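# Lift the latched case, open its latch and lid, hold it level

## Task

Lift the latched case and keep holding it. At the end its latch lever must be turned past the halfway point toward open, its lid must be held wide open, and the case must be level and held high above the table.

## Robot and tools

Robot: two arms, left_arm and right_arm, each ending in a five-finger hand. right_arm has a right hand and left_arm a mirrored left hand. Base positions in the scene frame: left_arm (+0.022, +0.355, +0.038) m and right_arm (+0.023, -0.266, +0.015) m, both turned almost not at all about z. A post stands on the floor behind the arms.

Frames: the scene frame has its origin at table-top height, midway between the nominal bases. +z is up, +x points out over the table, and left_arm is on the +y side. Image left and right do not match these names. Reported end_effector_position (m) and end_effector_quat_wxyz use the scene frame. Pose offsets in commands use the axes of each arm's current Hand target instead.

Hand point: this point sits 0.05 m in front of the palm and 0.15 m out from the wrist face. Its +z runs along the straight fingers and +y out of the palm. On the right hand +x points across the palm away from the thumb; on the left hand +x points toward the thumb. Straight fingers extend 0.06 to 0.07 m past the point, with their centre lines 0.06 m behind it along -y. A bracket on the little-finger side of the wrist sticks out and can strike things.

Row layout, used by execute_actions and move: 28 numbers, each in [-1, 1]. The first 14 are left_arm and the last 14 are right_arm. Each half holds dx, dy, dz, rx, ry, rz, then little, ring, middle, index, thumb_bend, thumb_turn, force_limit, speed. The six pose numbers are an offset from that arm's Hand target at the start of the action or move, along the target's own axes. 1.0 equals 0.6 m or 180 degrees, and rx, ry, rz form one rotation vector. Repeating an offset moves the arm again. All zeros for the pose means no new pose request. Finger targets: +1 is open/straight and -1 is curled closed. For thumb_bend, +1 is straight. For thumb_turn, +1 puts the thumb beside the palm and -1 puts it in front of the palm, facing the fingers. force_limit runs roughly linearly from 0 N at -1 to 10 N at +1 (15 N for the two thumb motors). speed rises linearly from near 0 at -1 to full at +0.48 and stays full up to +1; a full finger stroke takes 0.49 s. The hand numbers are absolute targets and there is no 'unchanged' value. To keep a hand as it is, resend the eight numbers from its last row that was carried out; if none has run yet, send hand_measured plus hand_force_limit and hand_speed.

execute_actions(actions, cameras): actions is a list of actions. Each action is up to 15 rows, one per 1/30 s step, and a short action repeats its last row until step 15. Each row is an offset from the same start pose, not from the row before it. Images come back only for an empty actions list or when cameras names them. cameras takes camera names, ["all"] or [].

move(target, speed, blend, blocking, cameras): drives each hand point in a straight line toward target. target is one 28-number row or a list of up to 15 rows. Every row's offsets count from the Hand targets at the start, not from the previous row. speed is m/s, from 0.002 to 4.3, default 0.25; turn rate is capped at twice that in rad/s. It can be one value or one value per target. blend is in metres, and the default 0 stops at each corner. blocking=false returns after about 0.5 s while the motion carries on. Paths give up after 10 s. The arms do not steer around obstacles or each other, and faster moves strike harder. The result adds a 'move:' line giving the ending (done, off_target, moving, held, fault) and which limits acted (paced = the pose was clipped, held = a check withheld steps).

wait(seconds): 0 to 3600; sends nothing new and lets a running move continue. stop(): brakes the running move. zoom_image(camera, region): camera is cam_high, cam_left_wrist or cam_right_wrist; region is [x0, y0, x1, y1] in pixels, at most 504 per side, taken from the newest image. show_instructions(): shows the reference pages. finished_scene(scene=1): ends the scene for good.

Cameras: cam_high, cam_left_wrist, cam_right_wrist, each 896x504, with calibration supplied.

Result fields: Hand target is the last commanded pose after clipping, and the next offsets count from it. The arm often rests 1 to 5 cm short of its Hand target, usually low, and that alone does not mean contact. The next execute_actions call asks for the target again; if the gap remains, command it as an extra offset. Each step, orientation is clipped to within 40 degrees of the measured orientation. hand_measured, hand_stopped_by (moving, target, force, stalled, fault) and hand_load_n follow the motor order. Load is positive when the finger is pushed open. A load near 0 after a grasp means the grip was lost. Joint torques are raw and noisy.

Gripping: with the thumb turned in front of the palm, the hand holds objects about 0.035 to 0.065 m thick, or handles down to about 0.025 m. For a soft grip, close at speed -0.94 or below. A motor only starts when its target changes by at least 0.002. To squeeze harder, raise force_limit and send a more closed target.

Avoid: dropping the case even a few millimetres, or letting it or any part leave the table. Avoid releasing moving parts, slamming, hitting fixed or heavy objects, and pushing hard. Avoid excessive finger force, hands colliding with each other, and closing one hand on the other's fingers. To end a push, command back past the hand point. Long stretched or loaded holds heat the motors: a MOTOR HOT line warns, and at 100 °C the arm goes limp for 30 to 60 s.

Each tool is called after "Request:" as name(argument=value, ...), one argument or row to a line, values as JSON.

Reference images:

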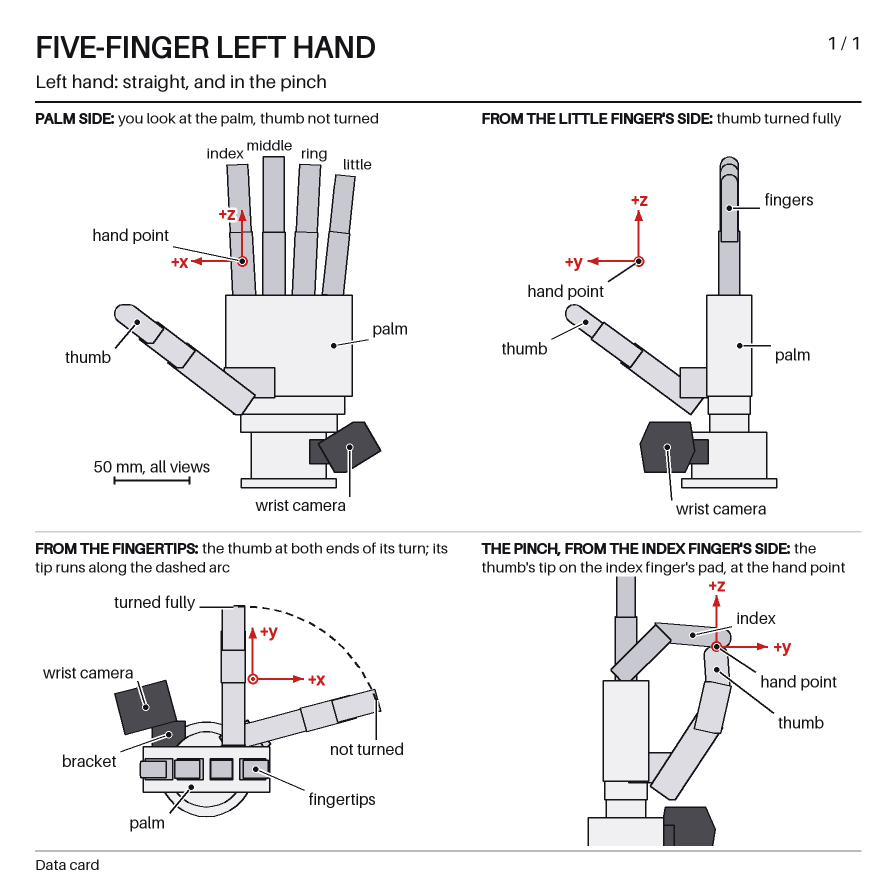

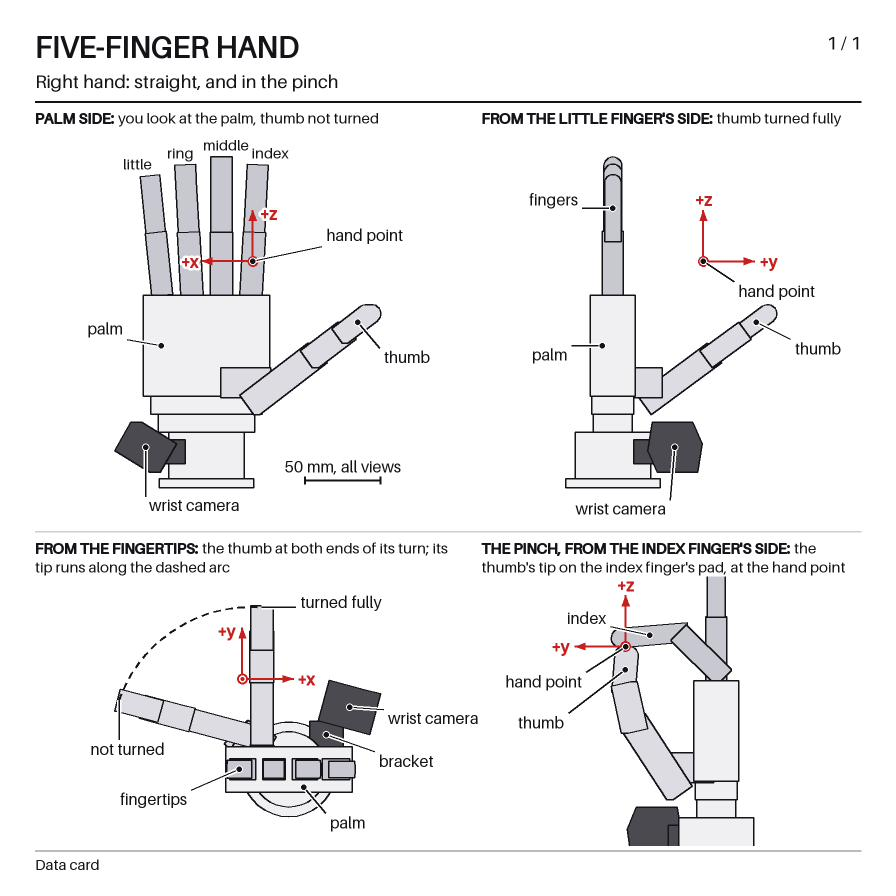

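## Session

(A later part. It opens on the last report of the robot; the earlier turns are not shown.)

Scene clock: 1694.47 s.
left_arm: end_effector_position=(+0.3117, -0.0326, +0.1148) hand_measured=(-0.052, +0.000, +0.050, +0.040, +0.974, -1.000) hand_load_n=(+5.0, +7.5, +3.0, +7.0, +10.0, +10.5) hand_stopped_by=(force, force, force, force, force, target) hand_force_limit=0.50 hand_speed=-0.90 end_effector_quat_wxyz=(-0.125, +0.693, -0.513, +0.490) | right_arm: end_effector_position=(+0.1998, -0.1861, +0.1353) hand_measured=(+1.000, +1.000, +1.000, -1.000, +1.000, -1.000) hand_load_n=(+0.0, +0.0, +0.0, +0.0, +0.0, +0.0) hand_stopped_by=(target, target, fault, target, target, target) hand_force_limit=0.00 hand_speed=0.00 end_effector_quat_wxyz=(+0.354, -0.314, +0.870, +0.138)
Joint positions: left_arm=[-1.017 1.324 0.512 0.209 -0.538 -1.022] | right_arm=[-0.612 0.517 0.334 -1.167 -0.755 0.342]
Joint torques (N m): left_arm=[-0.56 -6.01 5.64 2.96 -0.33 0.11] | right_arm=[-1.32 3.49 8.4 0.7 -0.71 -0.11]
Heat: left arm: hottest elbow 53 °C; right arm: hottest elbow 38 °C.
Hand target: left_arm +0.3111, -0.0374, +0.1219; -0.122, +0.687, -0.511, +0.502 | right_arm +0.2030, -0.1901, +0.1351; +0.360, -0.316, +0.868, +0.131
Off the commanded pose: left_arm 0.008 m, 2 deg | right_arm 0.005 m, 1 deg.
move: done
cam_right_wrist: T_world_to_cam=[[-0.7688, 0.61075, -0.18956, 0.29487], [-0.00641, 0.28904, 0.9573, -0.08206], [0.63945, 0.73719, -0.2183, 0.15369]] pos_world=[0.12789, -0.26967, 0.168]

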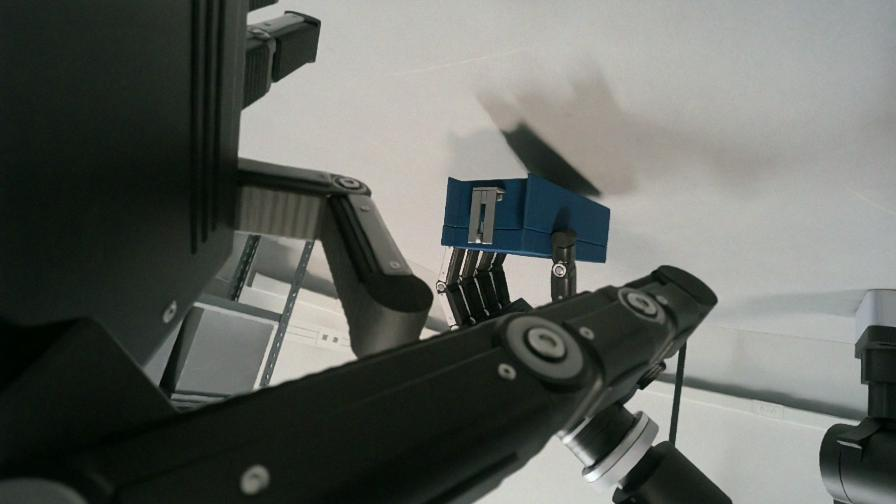

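Request:
move(
  target=[0,0,0,-0.0019,-0.0419,0.0588,-0.6,-0.6,-0.6,-0.6,0.4,-1,0.5,-0.9, 0,0,0,0,0,0,1,1,1,-1,1,-1,0,0],
  speed=0.1,
  cameras=["cam_right_wrist","cam_high"],
)

Request:
zoom_image(
  camera="cam_right_wrist",
  region=[400, 120, 620, 320],
)

Request:
zoom_image(
  camera="cam_high",
  region=[380, 100, 520, 240],
)

Scene clock: 1718.67 s.
left_arm: end_effector_position=(+0.3021, -0.0164, +0.0969) hand_measured=(-0.052, +0.000, +0.050, +0.040, +0.974, -1.000) hand_load_n=(+5.0, +7.5, +3.0, +7.0, +10.5, +10.5) hand_stopped_by=(force, force, force, force, force, target) hand_force_limit=0.50 hand_speed=-0.90 end_effector_quat_wxyz=(-0.205, +0.675, -0.572, +0.419) | right_arm: end_effector_position=(+0.1998, -0.1861, +0.1353) hand_measured=(+1.000, +1.000, +1.000, -1.000, +1.000, -1.000) hand_load_n=(+0.0, +0.0, +0.0, +0.0, +0.0, +0.0) hand_stopped_by=(target, target, fault, target, target, target) hand_force_limit=0.00 hand_speed=0.00 end_effector_quat_wxyz=(+0.354, -0.314, +0.870, +0.138)
Joint positions: left_arm=[-1.062 1.324 0.58 -0.037 -0.641 -0.947] | right_arm=[-0.612 0.517 0.334 -1.167 -0.755 0.342]
Joint torques (N m): left_arm=[-0.56 -6.59 9.69 1.65 -0.5 0.12] | right_arm=[-1.44 3.55 8.38 0.72 -0.7 -0.09]
Heat: left arm: hottest elbow 51 °C; right arm: hottest elbow 38 °C.
Hand target: left_arm +0.3110, -0.0373, +0.1218; -0.199, +0.669, -0.564, +0.441 | right_arm +0.2030, -0.1901, +0.1351; +0.360, -0.316, +0.868, +0.131
Off the commanded pose: left_arm 0.034 m, 3 deg | right_arm 0.005 m, 1 deg.
move: off_target (left_arm)
cam_right_wrist: T_world_to_cam=[[-0.7688, 0.61075, -0.18956, 0.29487], [-0.00641, 0.28904, 0.9573, -0.08206], [0.63945, 0.73719, -0.2183, 0.15369]] pos_world=[0.12789, -0.26967, 0.168]
Images, in order (width x height): cam_high 896x504, cam_right_wrist 896x504.

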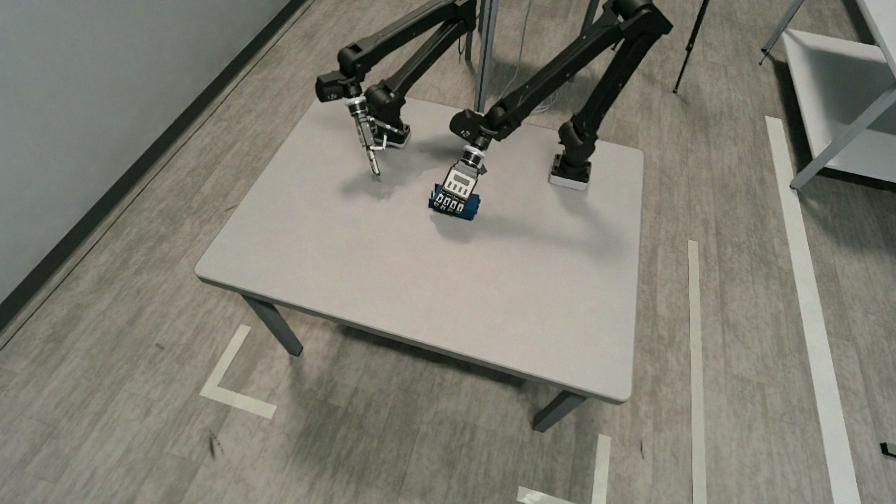

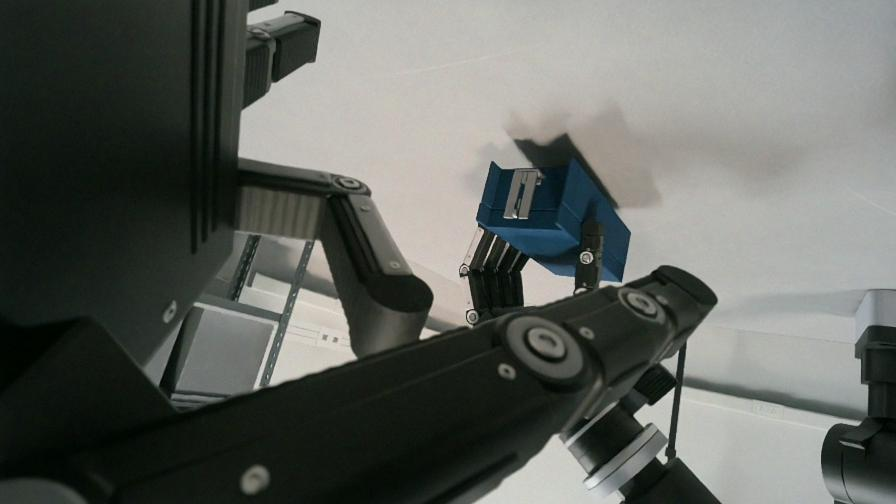

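Scaled by 2.291 from the camera's image (finer frame: 1280x720).

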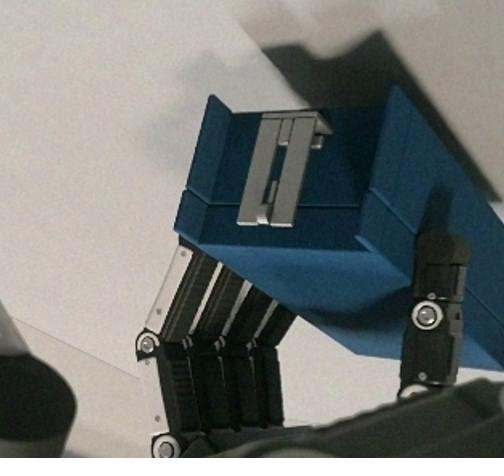

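Scaled by 3.600 from the camera's image (finer frame: 1280x720).

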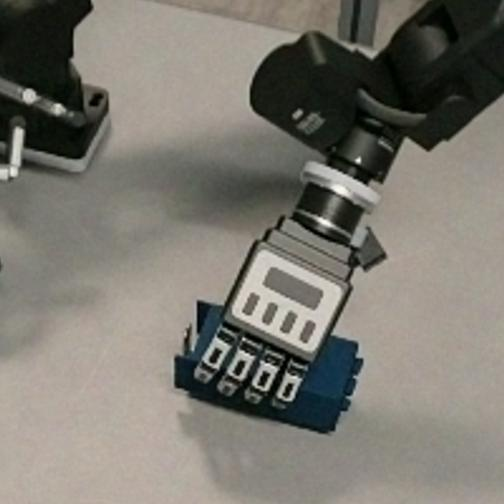

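Request:
move(
  target=[-0.0213,0.0445,0.031,0,0,0,-0.6,-0.6,-0.6,-0.6,0.4,-1,0.5,-0.9, 0,0,0,0,0,0,1,1,1,-1,1,-1,0,0],
  speed=0.04,
  cameras=["cam_right_wrist"],
)

Request:
zoom_image(
  camera="cam_right_wrist",
  region=[400, 120, 660, 320],
)

Scene clock: 1734.50 s.
left_arm: end_effector_position=(+0.3094, -0.0285, +0.0815) hand_measured=(-0.052, +0.000, +0.050, +0.040, +0.974, -1.000) hand_load_n=(+5.0, +7.5, +2.5, +7.0, +10.5, +11.0) hand_stopped_by=(force, force, force, force, force, target) hand_force_limit=0.50 hand_speed=-0.90 end_effector_quat_wxyz=(-0.203, +0.673, -0.566, +0.430) | right_arm: end_effector_position=(+0.1998, -0.1861, +0.1353) hand_measured=(+1.000, +1.000, +1.000, -1.000, +1.000, -1.000) hand_load_n=(+0.0, +0.0, +0.0, +0.0, +0.0, -0.5) hand_stopped_by=(target, target, fault, target, target, target) hand_force_limit=0.00 hand_speed=0.00 end_effector_quat_wxyz=(+0.354, -0.314, +0.870, +0.138)
Joint positions: left_arm=[-1.062 1.403 0.58 0.07 -0.643 -0.944] | right_arm=[-0.612 0.517 0.334 -1.167 -0.755 0.342]
Joint torques (N m): left_arm=[-0.5 -6.07 6.39 2.54 -0.37 0.1] | right_arm=[-1.38 3.6 8.44 0.7 -0.69 -0.11]
Heat: left arm: hottest elbow 52 °C; right arm: hottest elbow 38 °C.
Hand target: left_arm +0.3110, -0.0373, +0.0869; -0.199, +0.669, -0.564, +0.441 | right_arm +0.2030, -0.1901, +0.1351; +0.360, -0.316, +0.868, +0.131
Off the commanded pose: left_arm 0.010 m, 1 deg | right_arm 0.005 m, 1 deg.
move: done
cam_right_wrist: T_world_to_cam=[[-0.7688, 0.61075, -0.18956, 0.29487], [-0.00641, 0.28904, 0.9573, -0.08206], [0.63945, 0.73719, -0.2183, 0.15369]] pos_world=[0.12789, -0.26967, 0.168]

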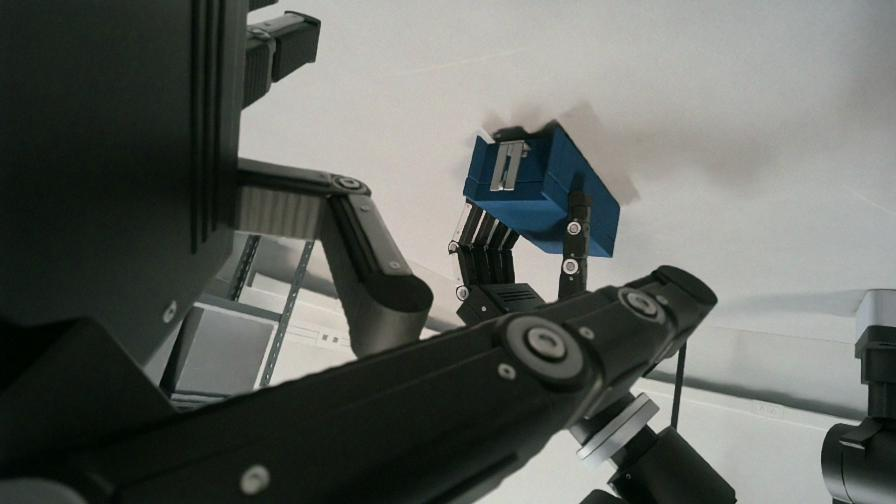

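Scaled by 1.938 from the camera's image (finer frame: 1280x720).

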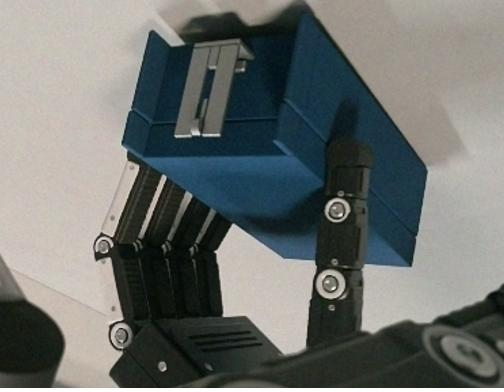

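Request:
move(
  target=[-0.0122,0.0255,0.0177,0,0,0,-0.6,-0.6,-0.6,-0.6,0.4,-1,0.5,-0.9, 0,0,0,0,0,0,1,1,1,-1,1,-1,0,0],
  speed=0.03,
  cameras=["cam_right_wrist"],
)

Request:
zoom_image(
  camera="cam_right_wrist",
  region=[400, 80, 660, 280],
)

Scene clock: 1739.70 s.
left_arm: end_effector_position=(+0.3157, -0.0370, +0.0776) hand_measured=(-0.052, +0.000, +0.050, +0.040, +0.974, -1.000) hand_load_n=(+3.5, +6.5, +3.0, +7.0, +10.5, +10.5) hand_stopped_by=(force, force, force, force, force, target) hand_force_limit=0.50 hand_speed=-0.90 end_effector_quat_wxyz=(-0.202, +0.669, -0.560, +0.445) | right_arm: end_effector_position=(+0.1998, -0.1861, +0.1353) hand_measured=(+1.000, +1.000, +1.000, -1.000, +1.000, -1.000) hand_load_n=(+0.0, +0.0, +0.0, +0.0, +0.0, +0.0) hand_stopped_by=(target, target, fault, target, target, target) hand_force_limit=0.00 hand_speed=0.00 end_effector_quat_wxyz=(+0.354, -0.314, +0.870, +0.138)
Joint positions: left_arm=[-1.062 1.445 0.58 0.15 -0.649 -0.931] | right_arm=[-0.612 0.517 0.334 -1.167 -0.755 0.342]
Joint torques (N m): left_arm=[-0.32 -5.6 4.66 2.52 -0.08 -0.06] | right_arm=[-1.44 3.55 8.36 0.73 -0.7 -0.1]
Heat: left arm: hottest elbow 51 °C; right arm: hottest elbow 38 °C.
Hand target: left_arm +0.3110, -0.0372, +0.0669; -0.199, +0.669, -0.564, +0.441 | right_arm +0.2030, -0.1901, +0.1351; +0.360, -0.316, +0.868, +0.131
Off the commanded pose: left_arm 0.012 m, 1 deg | right_arm 0.005 m, 1 deg.
move: off_target (left_arm)
cam_right_wrist: T_world_to_cam=[[-0.7688, 0.61075, -0.18956, 0.29487], [-0.00641, 0.28904, 0.9573, -0.08206], [0.63945, 0.73719, -0.2183, 0.15369]] pos_world=[0.12789, -0.26967, 0.168]

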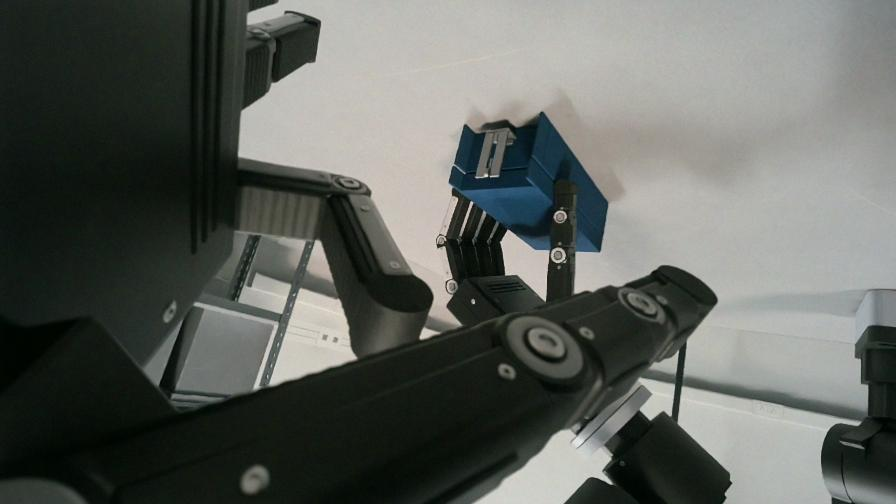

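Scaled by 1.938 from the camera's image (finer frame: 1280x720).

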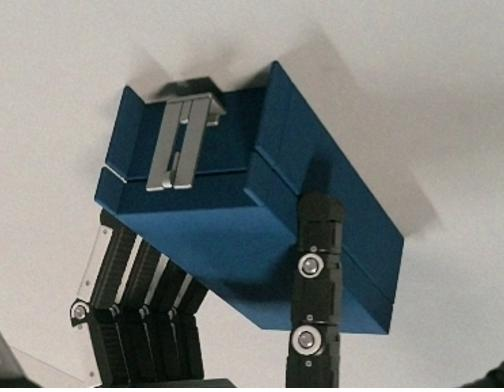

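Request:
move(
  target=[-0.0037,0.0076,0.0053,0,0,0,-0.6,-0.6,-0.6,-0.6,0.4,-1,0.5,-0.9, 0,0,0,0,0,0,1,1,1,-1,1,-1,0,0],
  speed=0.02,
  cameras=["cam_right_wrist"],
)

Request:
zoom_image(
  camera="cam_right_wrist",
  region=[400, 80, 660, 280],
)

Scene clock: 1744.17 s.
left_arm: end_effector_position=(+0.3175, -0.0402, +0.0777) hand_measured=(-0.052, +0.000, +0.050, +0.040, +0.974, -1.000) hand_load_n=(+4.0, +6.0, +3.5, +7.0, +10.5, +10.0) hand_stopped_by=(force, force, force, force, force, target) hand_force_limit=0.50 hand_speed=-0.90 end_effector_quat_wxyz=(-0.200, +0.668, -0.556, +0.451) | right_arm: end_effector_position=(+0.1998, -0.1861, +0.1353) hand_measured=(+1.000, +1.000, +1.000, -1.000, +1.000, -1.000) hand_load_n=(+0.0, +0.0, +0.0, +0.0, +0.0, +0.0) hand_stopped_by=(target, target, fault, target, target, target) hand_force_limit=0.00 hand_speed=0.00 end_effector_quat_wxyz=(+0.354, -0.314, +0.870, +0.138)
Joint positions: left_arm=[-1.062 1.455 0.58 0.175 -0.649 -0.93] | right_arm=[-0.612 0.517 0.334 -1.167 -0.755 0.342]
Joint torques (N m): left_arm=[-0.67 -4.89 4.18 2.32 -0.08 -0.07] | right_arm=[-1.32 3.49 8.38 0.75 -0.68 -0.11]
Heat: left arm: hottest elbow 51 °C; right arm: hottest elbow 38 °C.
Hand target: left_arm +0.3110, -0.0372, +0.0609; -0.199, +0.669, -0.564, +0.441 | right_arm +0.2030, -0.1901, +0.1351; +0.360, -0.316, +0.868, +0.131
Off the commanded pose: left_arm 0.018 m, 2 deg | right_arm 0.005 m, 1 deg.
move: off_target (left_arm)
cam_right_wrist: T_world_to_cam=[[-0.7688, 0.61075, -0.18956, 0.29487], [-0.00641, 0.28904, 0.9573, -0.08206], [0.63945, 0.73719, -0.2183, 0.15369]] pos_world=[0.12789, -0.26967, 0.168]

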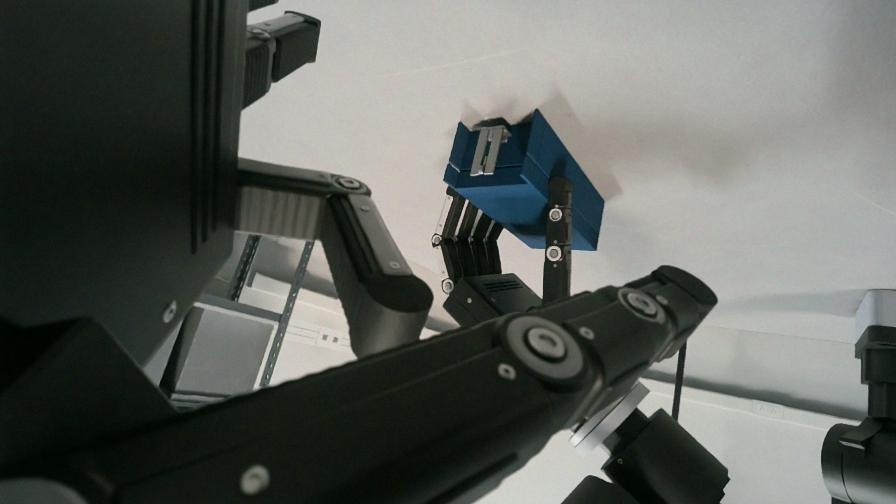

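Scaled by 1.938 from the camera's image (finer frame: 1280x720).

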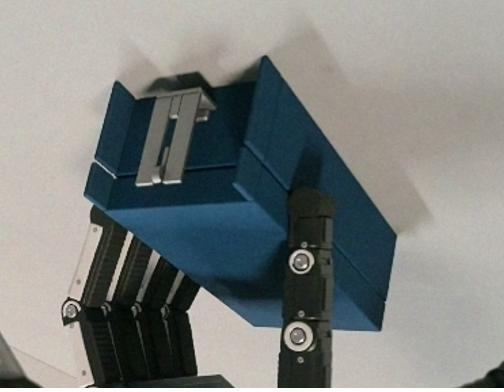

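Request:
move(
  target=[0,0,0,0,0,0,0.1,0.12,0.16,0.15,0.6,-1,0.0,-0.93, 0,0,0,0,0,0,1,1,1,-1,1,-1,0,0],
  speed=0.02,
  cameras=["cam_right_wrist"],
)

Request:
zoom_image(
  camera="cam_right_wrist",
  region=[400, 80, 660, 280],
)

Scene clock: 1754.73 s.
left_arm: end_effector_position=(+0.3142, -0.0356, +0.0644) hand_measured=(+0.100, +0.120, +0.160, +0.150, +0.970, -1.000) hand_load_n=(+0.0, +0.0, +0.0, +0.0, +0.0, +0.0) hand_stopped_by=(target, target, target, target, force, target) hand_force_limit=0.00 hand_speed=-0.93 end_effector_quat_wxyz=(-0.203, +0.669, -0.564, +0.440) | right_arm: end_effector_position=(+0.1998, -0.1861, +0.1353) hand_measured=(+1.000, +1.000, +1.000, -1.000, +1.000, -1.000) hand_load_n=(+0.0, +0.0, +0.0, +0.0, +0.0, -0.5) hand_stopped_by=(target, target, fault, target, target, target) hand_force_limit=0.00 hand_speed=0.00 end_effector_quat_wxyz=(+0.354, -0.314, +0.870, +0.138)
Joint positions: left_arm=[-1.062 1.477 0.571 0.179 -0.646 -0.93] | right_arm=[-0.612 0.517 0.334 -1.167 -0.755 0.342]
Joint torques (N m): left_arm=[-0.26 -6.3 4.74 2.26 -0.21 -0.04] | right_arm=[-1.32 3.55 8.39 0.66 -0.7 -0.1]
Heat: left arm: hottest elbow 49 °C; right arm: hottest elbow 38 °C.
Hand target: left_arm +0.3110, -0.0371, +0.0609; -0.199, +0.669, -0.564, +0.441 | right_arm +0.2030, -0.1901, +0.1351; +0.360, -0.316, +0.868, +0.131
Off the commanded pose: left_arm 0.005 m, 0 deg | right_arm 0.005 m, 1 deg.
move: done
cam_right_wrist: T_world_to_cam=[[-0.7688, 0.61075, -0.18956, 0.29487], [-0.00641, 0.28904, 0.9573, -0.08206], [0.63945, 0.73719, -0.2183, 0.15369]] pos_world=[0.12789, -0.26967, 0.168]

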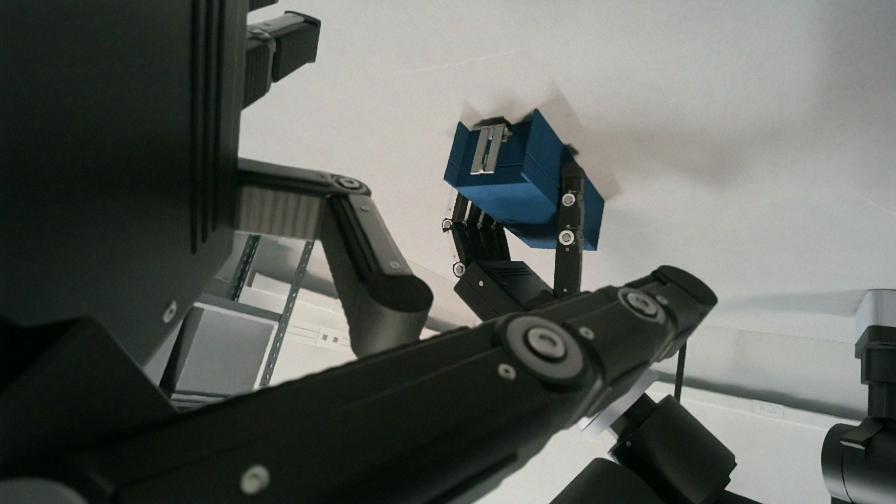

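Scaled by 1.938 from the camera's image (finer frame: 1280x720).

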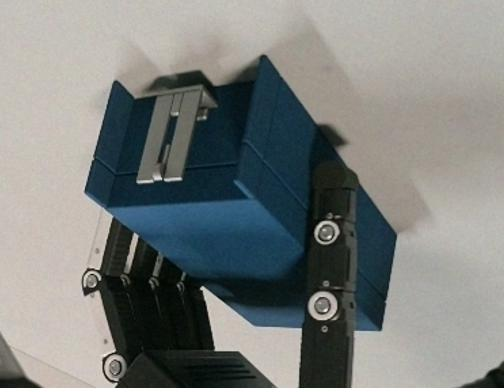

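Request:
move(
  target=[
    [0,0,0,0,0,0,0.45,0.45,0.45,0.45,0.98,-1,0.0,0.0, 0,0,0,0,0,0,1,1,1,-1,1,-1,0,0],
    [0.0305,-0.0637,-0.0443,0,0,0,0.45,0.45,0.45,0.45,0.98,-1,0.0,0.0, 0,0,0,0,0,0,1,1,1,-1,1,-1,0,0],
    [0.0515,-0.1115,-0.055,-0.0549,-0.0653,0.0730,0.45,0.45,0.45,0.45,0.98,-1,0.0,0.0, 0,0,0,0,0,0,1,1,1,-1,1,-1,0,0],
  ],
  speed=[0.06,0.06,0.1],
  cameras=["all"],
)

Request:
zoom_image(
  camera="cam_right_wrist",
  region=[400, 80, 660, 280],
)

Scene clock: 1805.77 s.
left_arm: end_effector_position=(+0.3106, -0.0264, +0.1260) hand_measured=(+0.450, +0.450, +0.450, +0.450, +0.980, -1.000) hand_load_n=(+0.0, +0.0, +0.0, +0.0, +0.0, +0.0) hand_stopped_by=(target, target, target, target, target, target) hand_force_limit=0.00 hand_speed=0.00 end_effector_quat_wxyz=(-0.248, +0.656, -0.653, +0.284) | right_arm: end_effector_position=(+0.1998, -0.1861, +0.1353) hand_measured=(+1.000, +1.000, +1.000, -1.000, +1.000, -1.000) hand_load_n=(+0.0, +0.0, +0.0, +0.0, +0.0, +0.0) hand_stopped_by=(target, target, fault, target, target, target) hand_force_limit=0.00 hand_speed=0.00 end_effector_quat_wxyz=(+0.354, -0.314, +0.870, +0.138)
Joint positions: left_arm=[-1.049 1.395 0.894 -0.572 -0.62 -0.888] | right_arm=[-0.612 0.517 0.334 -1.167 -0.755 0.342]
Joint torques (N m): left_arm=[0.5 -6.95 10.32 1.24 -0.33 0.16] | right_arm=[-1.49 3.55 8.42 0.72 -0.69 -0.11]
Heat: left arm: hottest elbow 46 °C; right arm: hottest elbow 38 °C.
Hand target: left_arm +0.3221, -0.0393, +0.1408; -0.247, +0.656, -0.649, +0.294 | right_arm +0.2030, -0.1901, +0.1351; +0.360, -0.316, +0.868, +0.131
Off the commanded pose: left_arm 0.023 m, 1 deg | right_arm 0.005 m, 1 deg.
move: off_target (left_arm)
cam_left_wrist: T_world_to_cam=[[0.69433, -0.17512, 0.69802, -0.31631], [-0.51525, -0.79811, 0.3123, 0.09649], [0.50241, -0.5765, -0.64438, 0.0227]] pos_world=[0.25794, 0.03471, 0.20529]
cam_right_wrist: T_world_to_cam=[[-0.7688, 0.61075, -0.18956, 0.29487], [-0.00641, 0.28904, 0.9573, -0.08206], [0.63945, 0.73719, -0.2183, 0.15369]] pos_world=[0.12789, -0.26967, 0.168]

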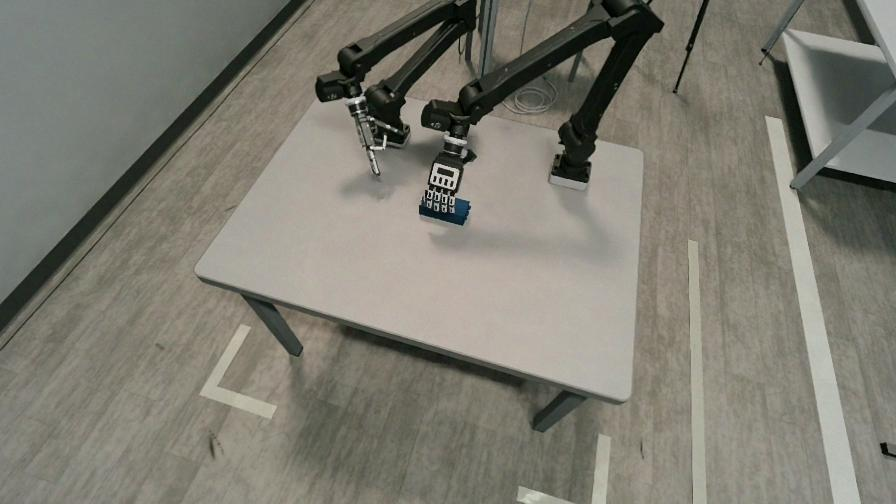

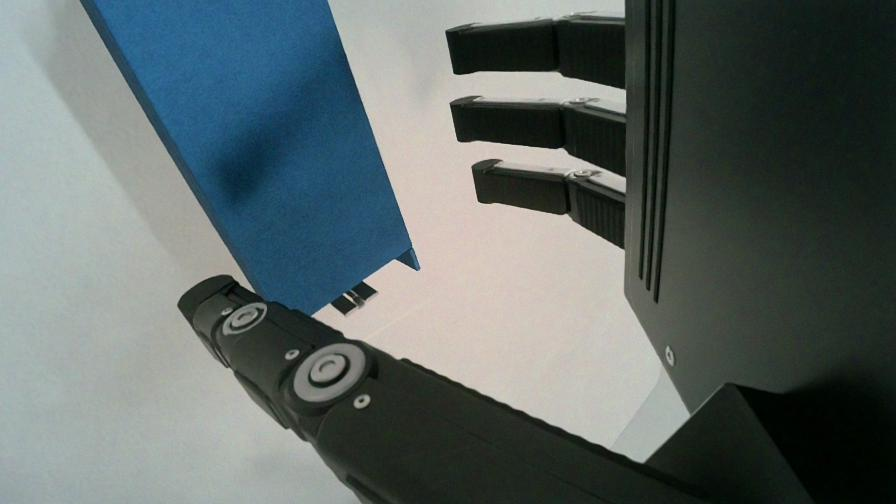

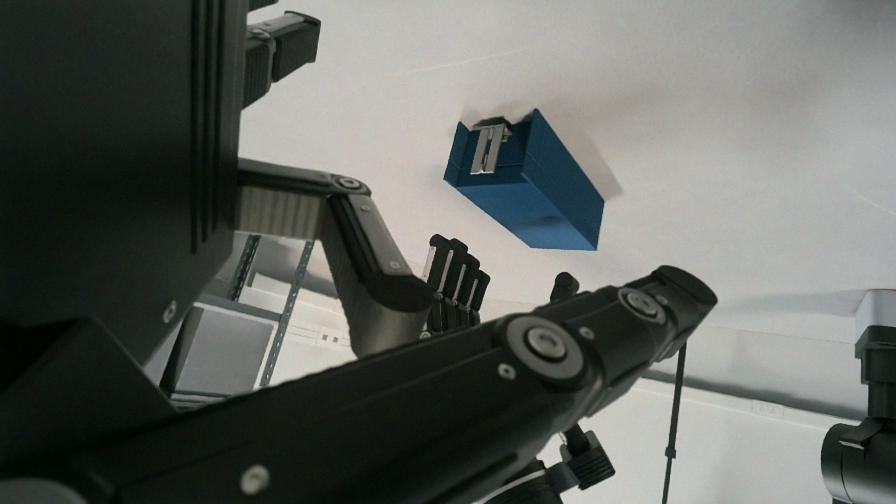

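Scaled by 1.938 from the camera's image (finer frame: 1280x720).

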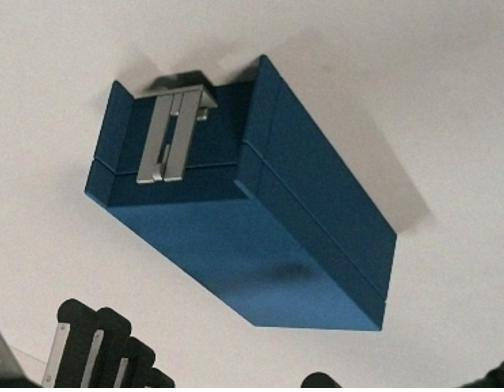

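Request:
move(
  target=[-0.0088,0.0997,0.0923,0,0,0,0.45,0.45,0.45,0.45,0.98,-1,0.0,0.0, 0,0,0,0,0,0,1,1,1,-1,1,-1,0,0],
  speed=0.06,
  cameras=["cam_left_wrist","cam_right_wrist"],
)

Request:
zoom_image(
  camera="cam_right_wrist",
  region=[400, 80, 660, 280],
)

Scene clock: 1823.33 s.
left_arm: end_effector_position=(+0.3180, -0.0392, +0.0626) hand_measured=(+0.450, +0.450, +0.450, +0.450, +0.980, -1.000) hand_load_n=(-0.5, +0.0, +0.0, +0.0, +0.5, +0.0) hand_stopped_by=(target, target, target, target, target, target) hand_force_limit=0.00 hand_speed=0.00 end_effector_quat_wxyz=(-0.246, +0.657, -0.650, +0.293) | right_arm: end_effector_position=(+0.1998, -0.1861, +0.1353) hand_measured=(+1.000, +1.000, +1.000, -1.000, +1.000, -1.000) hand_load_n=(+0.0, +0.0, +0.0, +0.0, +0.0, -0.5) hand_stopped_by=(target, target, fault, target, target, target) hand_force_limit=0.00 hand_speed=0.00 end_effector_quat_wxyz=(+0.354, -0.314, +0.870, +0.138)
Joint positions: left_arm=[-1.049 1.531 0.833 -0.355 -0.62 -0.888] | right_arm=[-0.612 0.517 0.334 -1.167 -0.755 0.342]
Joint torques (N m): left_arm=[-0.03 -7.94 5.59 1.99 -0.47 0.08] | right_arm=[-1.32 3.43 8.42 0.73 -0.7 -0.1]
Heat: left arm: hottest elbow 49 °C; right arm: hottest elbow 38 °C.
Hand target: left_arm +0.3191, -0.0394, +0.0593; -0.247, +0.656, -0.649, +0.294 | right_arm +0.2030, -0.1901, +0.1351; +0.360, -0.316, +0.868, +0.131
Off the commanded pose: left_arm 0.004 m, 0 deg | right_arm 0.005 m, 1 deg.
move: done
cam_left_wrist: T_world_to_cam=[[0.68723, -0.16337, 0.70783, -0.27742], [-0.51861, -0.79264, 0.32056, 0.11064], [0.50869, -0.58739, -0.62945, -0.03264]] pos_world=[0.26464, 0.02321, 0.14035]
cam_right_wrist: T_world_to_cam=[[-0.7688, 0.61075, -0.18956, 0.29487], [-0.00641, 0.28904, 0.9573, -0.08206], [0.63945, 0.73719, -0.2183, 0.15369]] pos_world=[0.12789, -0.26967, 0.168]

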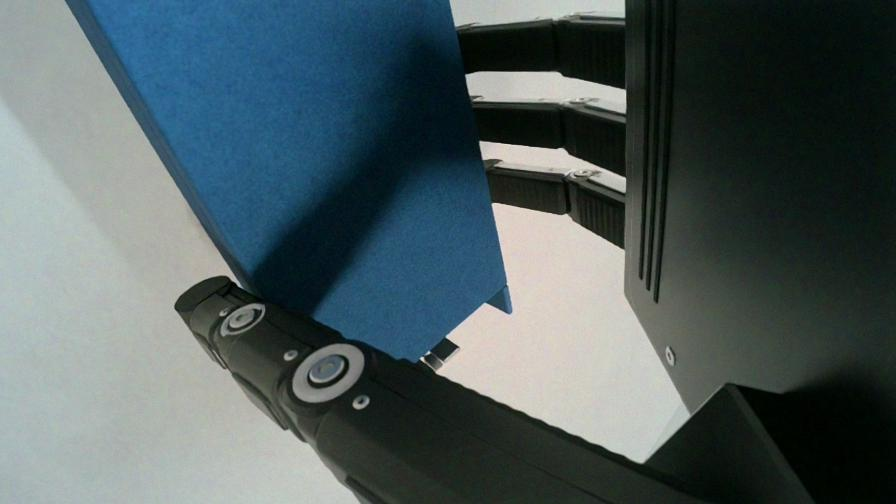

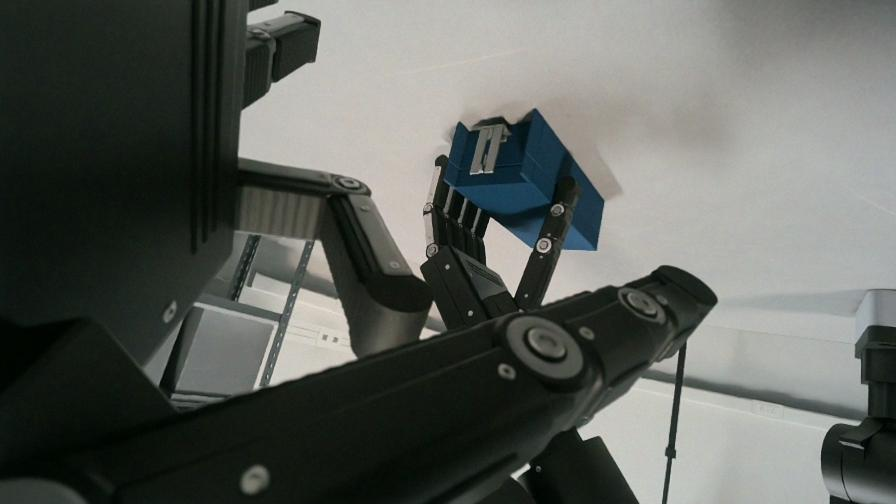

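Scaled by 1.938 from the camera's image (finer frame: 1280x720).

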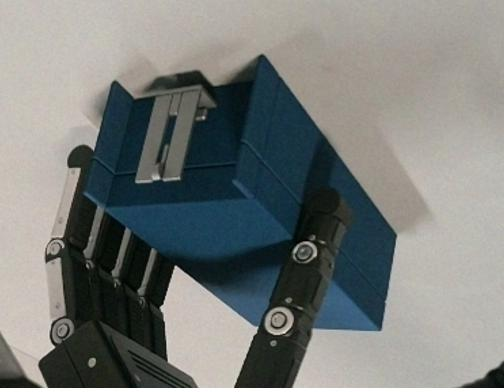

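Request:
move(
  target=[
    [0,0,0,0,0,0,-0.1,-0.1,-0.1,-0.1,0.6,-1,-0.6,-0.85, 0,0,0,0,0,0,1,1,1,-1,1,-1,0,0],
    [0,0,0,0,0,0,-0.5,-0.5,-0.5,-0.5,0.5,-1,-0.1,-0.9, 0,0,0,0,0,0,1,1,1,-1,1,-1,0,0],
    [0,0,0,0,0,0,-0.7,-0.7,-0.7,-0.7,0.4,-1,0.7,-0.9, 0,0,0,0,0,0,1,1,1,-1,1,-1,0,0],
  ],
  speed=0.06,
  cameras=["cam_left_wrist","cam_right_wrist"],
)

Request:
zoom_image(
  camera="cam_right_wrist",
  region=[400, 80, 660, 280],
)

Scene clock: 1831.90 s.
left_arm: end_effector_position=(+0.3180, -0.0393, +0.0622) hand_measured=(-0.026, +0.070, +0.142, +0.136, +0.854, -1.000) hand_load_n=(+8.5, +8.5, +4.5, +10.5, +21.5, +10.0) hand_stopped_by=(force, force, force, force, force, target) hand_force_limit=0.70 hand_speed=-0.90 end_effector_quat_wxyz=(-0.246, +0.657, -0.650, +0.293) | right_arm: end_effector_position=(+0.1998, -0.1861, +0.1353) hand_measured=(+1.000, +1.000, +1.000, -1.000, +1.000, -1.000) hand_load_n=(+0.0, +0.0, +0.0, +0.5, +0.0, +0.0) hand_stopped_by=(target, target, fault, target, target, target) hand_force_limit=0.00 hand_speed=0.00 end_effector_quat_wxyz=(+0.354, -0.314, +0.870, +0.138)
Joint positions: left_arm=[-1.049 1.532 0.833 -0.354 -0.62 -0.888] | right_arm=[-0.612 0.517 0.334 -1.167 -0.755 0.342]
Joint torques (N m): left_arm=[0.09 -8.35 5.6 1.95 -0.45 0.08] | right_arm=[-1.38 3.55 8.34 0.72 -0.7 -0.1]
Heat: left arm: hottest elbow 49 °C; right arm: hottest elbow 38 °C.
Hand target: left_arm +0.3191, -0.0395, +0.0593; -0.247, +0.656, -0.649, +0.295 | right_arm +0.2030, -0.1901, +0.1351; +0.360, -0.316, +0.868, +0.131
Off the commanded pose: left_arm 0.003 m, 0 deg | right_arm 0.005 m, 1 deg.
move: done
cam_left_wrist: T_world_to_cam=[[0.68723, -0.16337, 0.70783, -0.27715], [-0.51861, -0.79264, 0.32056, 0.11069], [0.50869, -0.58739, -0.62945, -0.03295]] pos_world=[0.26464, 0.02311, 0.13995]
cam_right_wrist: T_world_to_cam=[[-0.7688, 0.61075, -0.18956, 0.29487], [-0.00641, 0.28904, 0.9573, -0.08206], [0.63945, 0.73719, -0.2183, 0.15369]] pos_world=[0.12789, -0.26967, 0.168]

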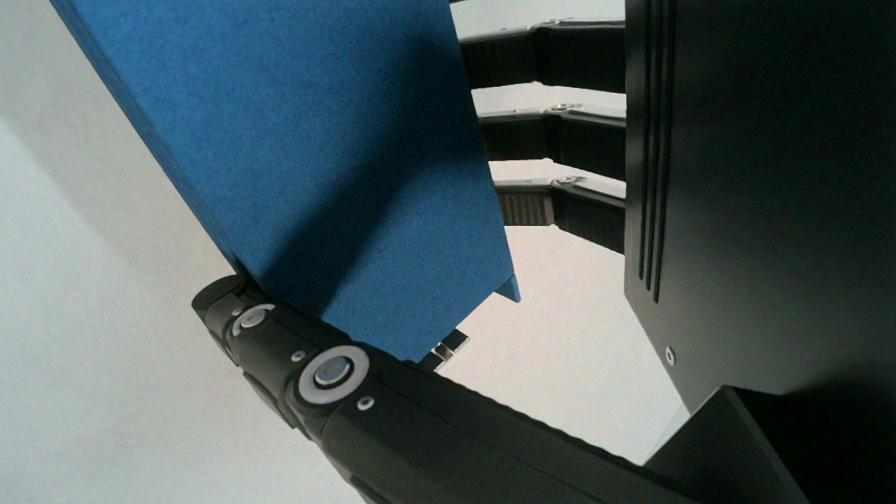

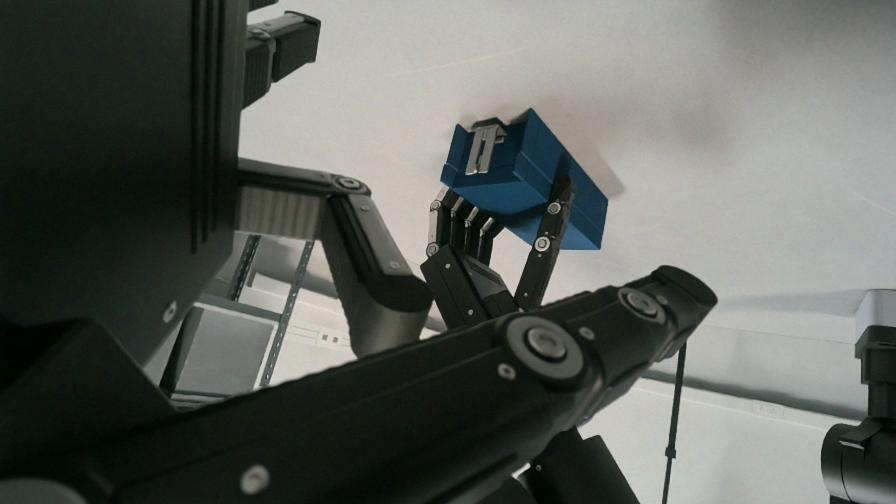

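Scaled by 1.938 from the camera's image (finer frame: 1280x720).

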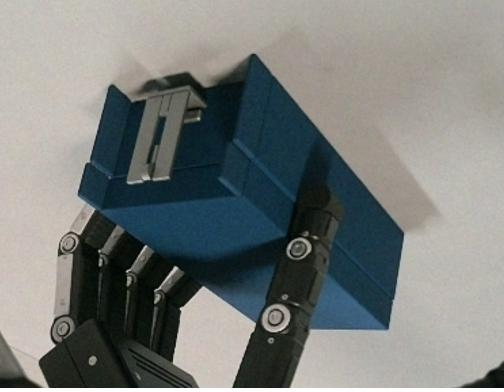

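Request:
zoom_image(
  camera="cam_left_wrist",
  region=[400, 280, 530, 380],
)

Scaled by 3.877 from the camera's image (finer frame: 1280x720).

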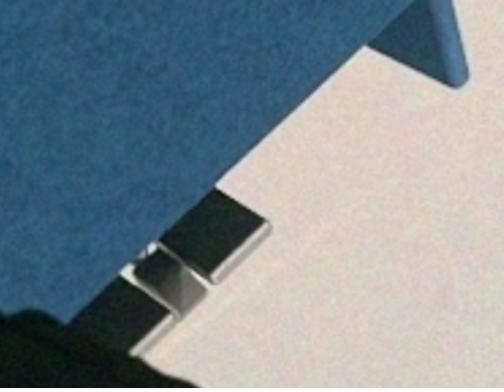

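Request:
move(
  target=[
    [0,0,0,0,0,0,-0.7,-0.7,-0.7,-0.7,0.4,-1,0.7,-0.9, 0,0,0,0,0,0,-1,-1,1,-1,1,-1,0,0],
    [0,0,0,0,0,0,-0.7,-0.7,-0.7,-0.7,0.4,-1,0.7,-0.9, -0.1057,0.0308,-0.0475,-0.177,0,-0.1767,-1,-1,1,-1,1,-1,0,0],
    [0,0,0,0,0,0,-0.7,-0.7,-0.7,-0.7,0.4,-1,0.7,-0.9, -0.1354,0.0995,0.1006,-0.177,0,-0.1767,-1,-1,1,-1,1,-1,0,0],
  ],
  speed=[0.06,0.12,0.06],
  cameras=["cam_left_wrist","cam_right_wrist"],
)

Request:
zoom_image(
  camera="cam_left_wrist",
  region=[400, 280, 530, 380],
)

Request:
zoom_image(
  camera="cam_right_wrist",
  region=[250, 0, 410, 120],
)

Scene clock: 1870.23 s.
left_arm: end_effector_position=(+0.3180, -0.0393, +0.0622) hand_measured=(-0.026, +0.070, +0.142, +0.136, +0.854, -1.000) hand_load_n=(+8.5, +8.0, +4.5, +10.5, +21.5, +9.5) hand_stopped_by=(force, force, force, force, force, target) hand_force_limit=0.70 hand_speed=-0.90 end_effector_quat_wxyz=(-0.246, +0.657, -0.650, +0.293) | right_arm: end_effector_position=(+0.2398, -0.0830, +0.1515) hand_measured=(-1.000, -1.000, +1.000, -1.000, +1.000, -1.000) hand_load_n=(+0.0, +0.0, +0.0, +0.0, +0.0, -0.5) hand_stopped_by=(target, target, fault, target, target, target) hand_force_limit=0.00 hand_speed=0.00 end_effector_quat_wxyz=(-0.283, +0.625, -0.681, -0.258)
Joint positions: left_arm=[-1.049 1.532 0.833 -0.354 -0.62 -0.888] | right_arm=[0.089 1.103 0.628 -0.933 -0.772 0.229]
Joint torques (N m): left_arm=[-0.21 -8.18 5.5 1.98 -0.47 0.08] | right_arm=[0.56 -2.26 7.31 0.58 -0.52 0.18]
Heat: left arm: hottest elbow 46 °C; right arm: hottest elbow 39 °C.
Hand target: left_arm +0.3191, -0.0395, +0.0593; -0.247, +0.656, -0.649, +0.295 | right_arm +0.2413, -0.0799, +0.1498; -0.282, +0.624, -0.681, -0.259
Off the commanded pose: left_arm 0.003 m, 0 deg | right_arm 0.004 m, 0 deg.
move: done
cam_left_wrist: T_world_to_cam=[[0.68723, -0.16337, 0.70783, -0.27715], [-0.51861, -0.79264, 0.32056, 0.11069], [0.50869, -0.58739, -0.62945, -0.03295]] pos_world=[0.26464, 0.02311, 0.13995]
cam_right_wrist: T_world_to_cam=[[-0.97164, -0.11011, -0.20925, 0.25747], [-0.22766, 0.19654, 0.9537, -0.08117], [-0.06389, 0.97429, -0.21604, 0.24363]] pos_world=[0.24725, -0.19306, 0.18392]

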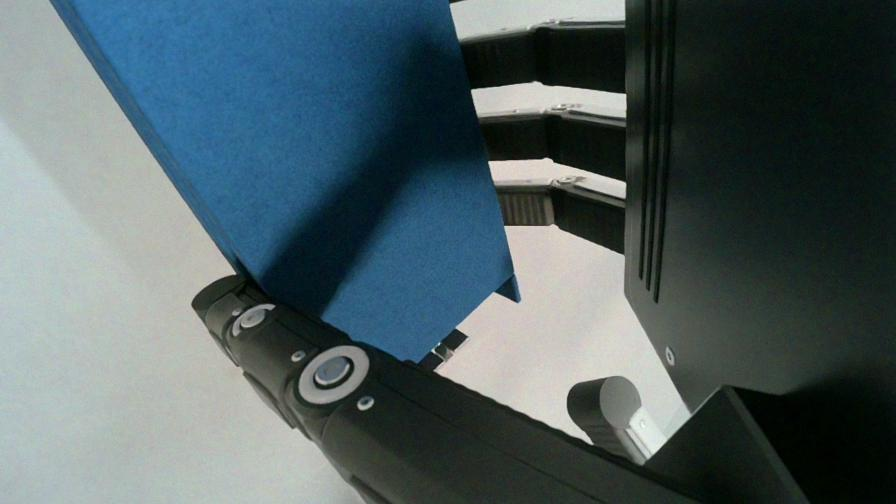

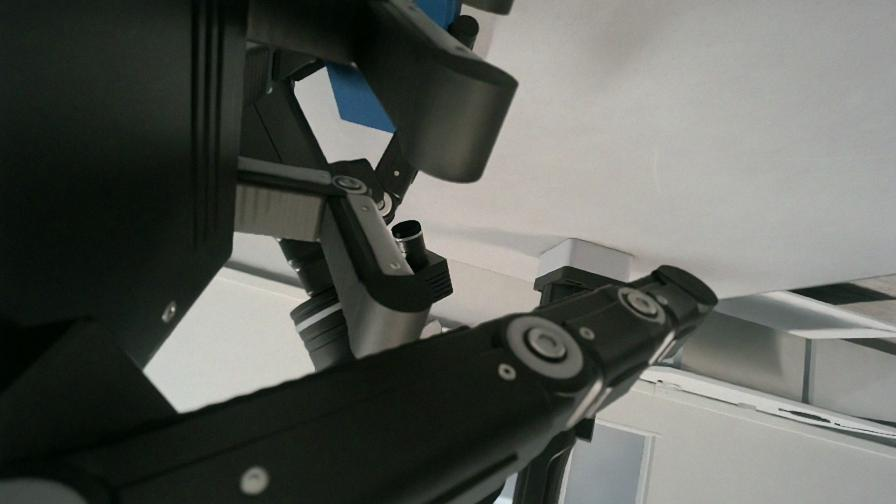

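Scaled by 3.877 from the camera's image (finer frame: 1280x720).

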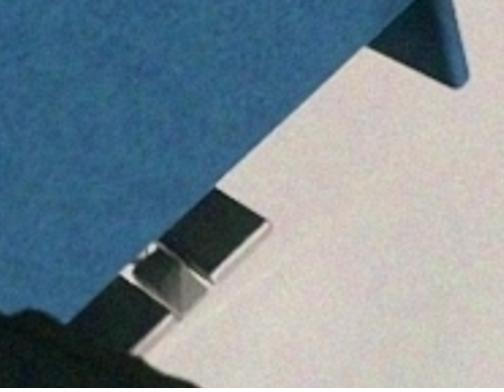

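Scaled by 3.150 from the camera's image (finer frame: 1280x720).

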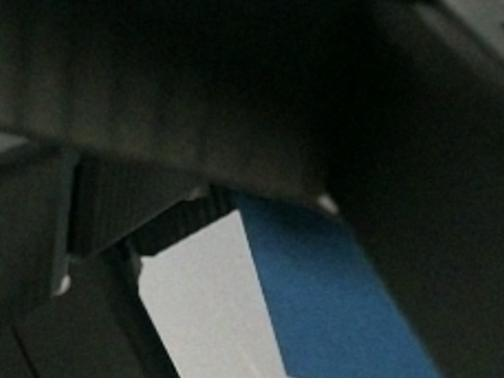

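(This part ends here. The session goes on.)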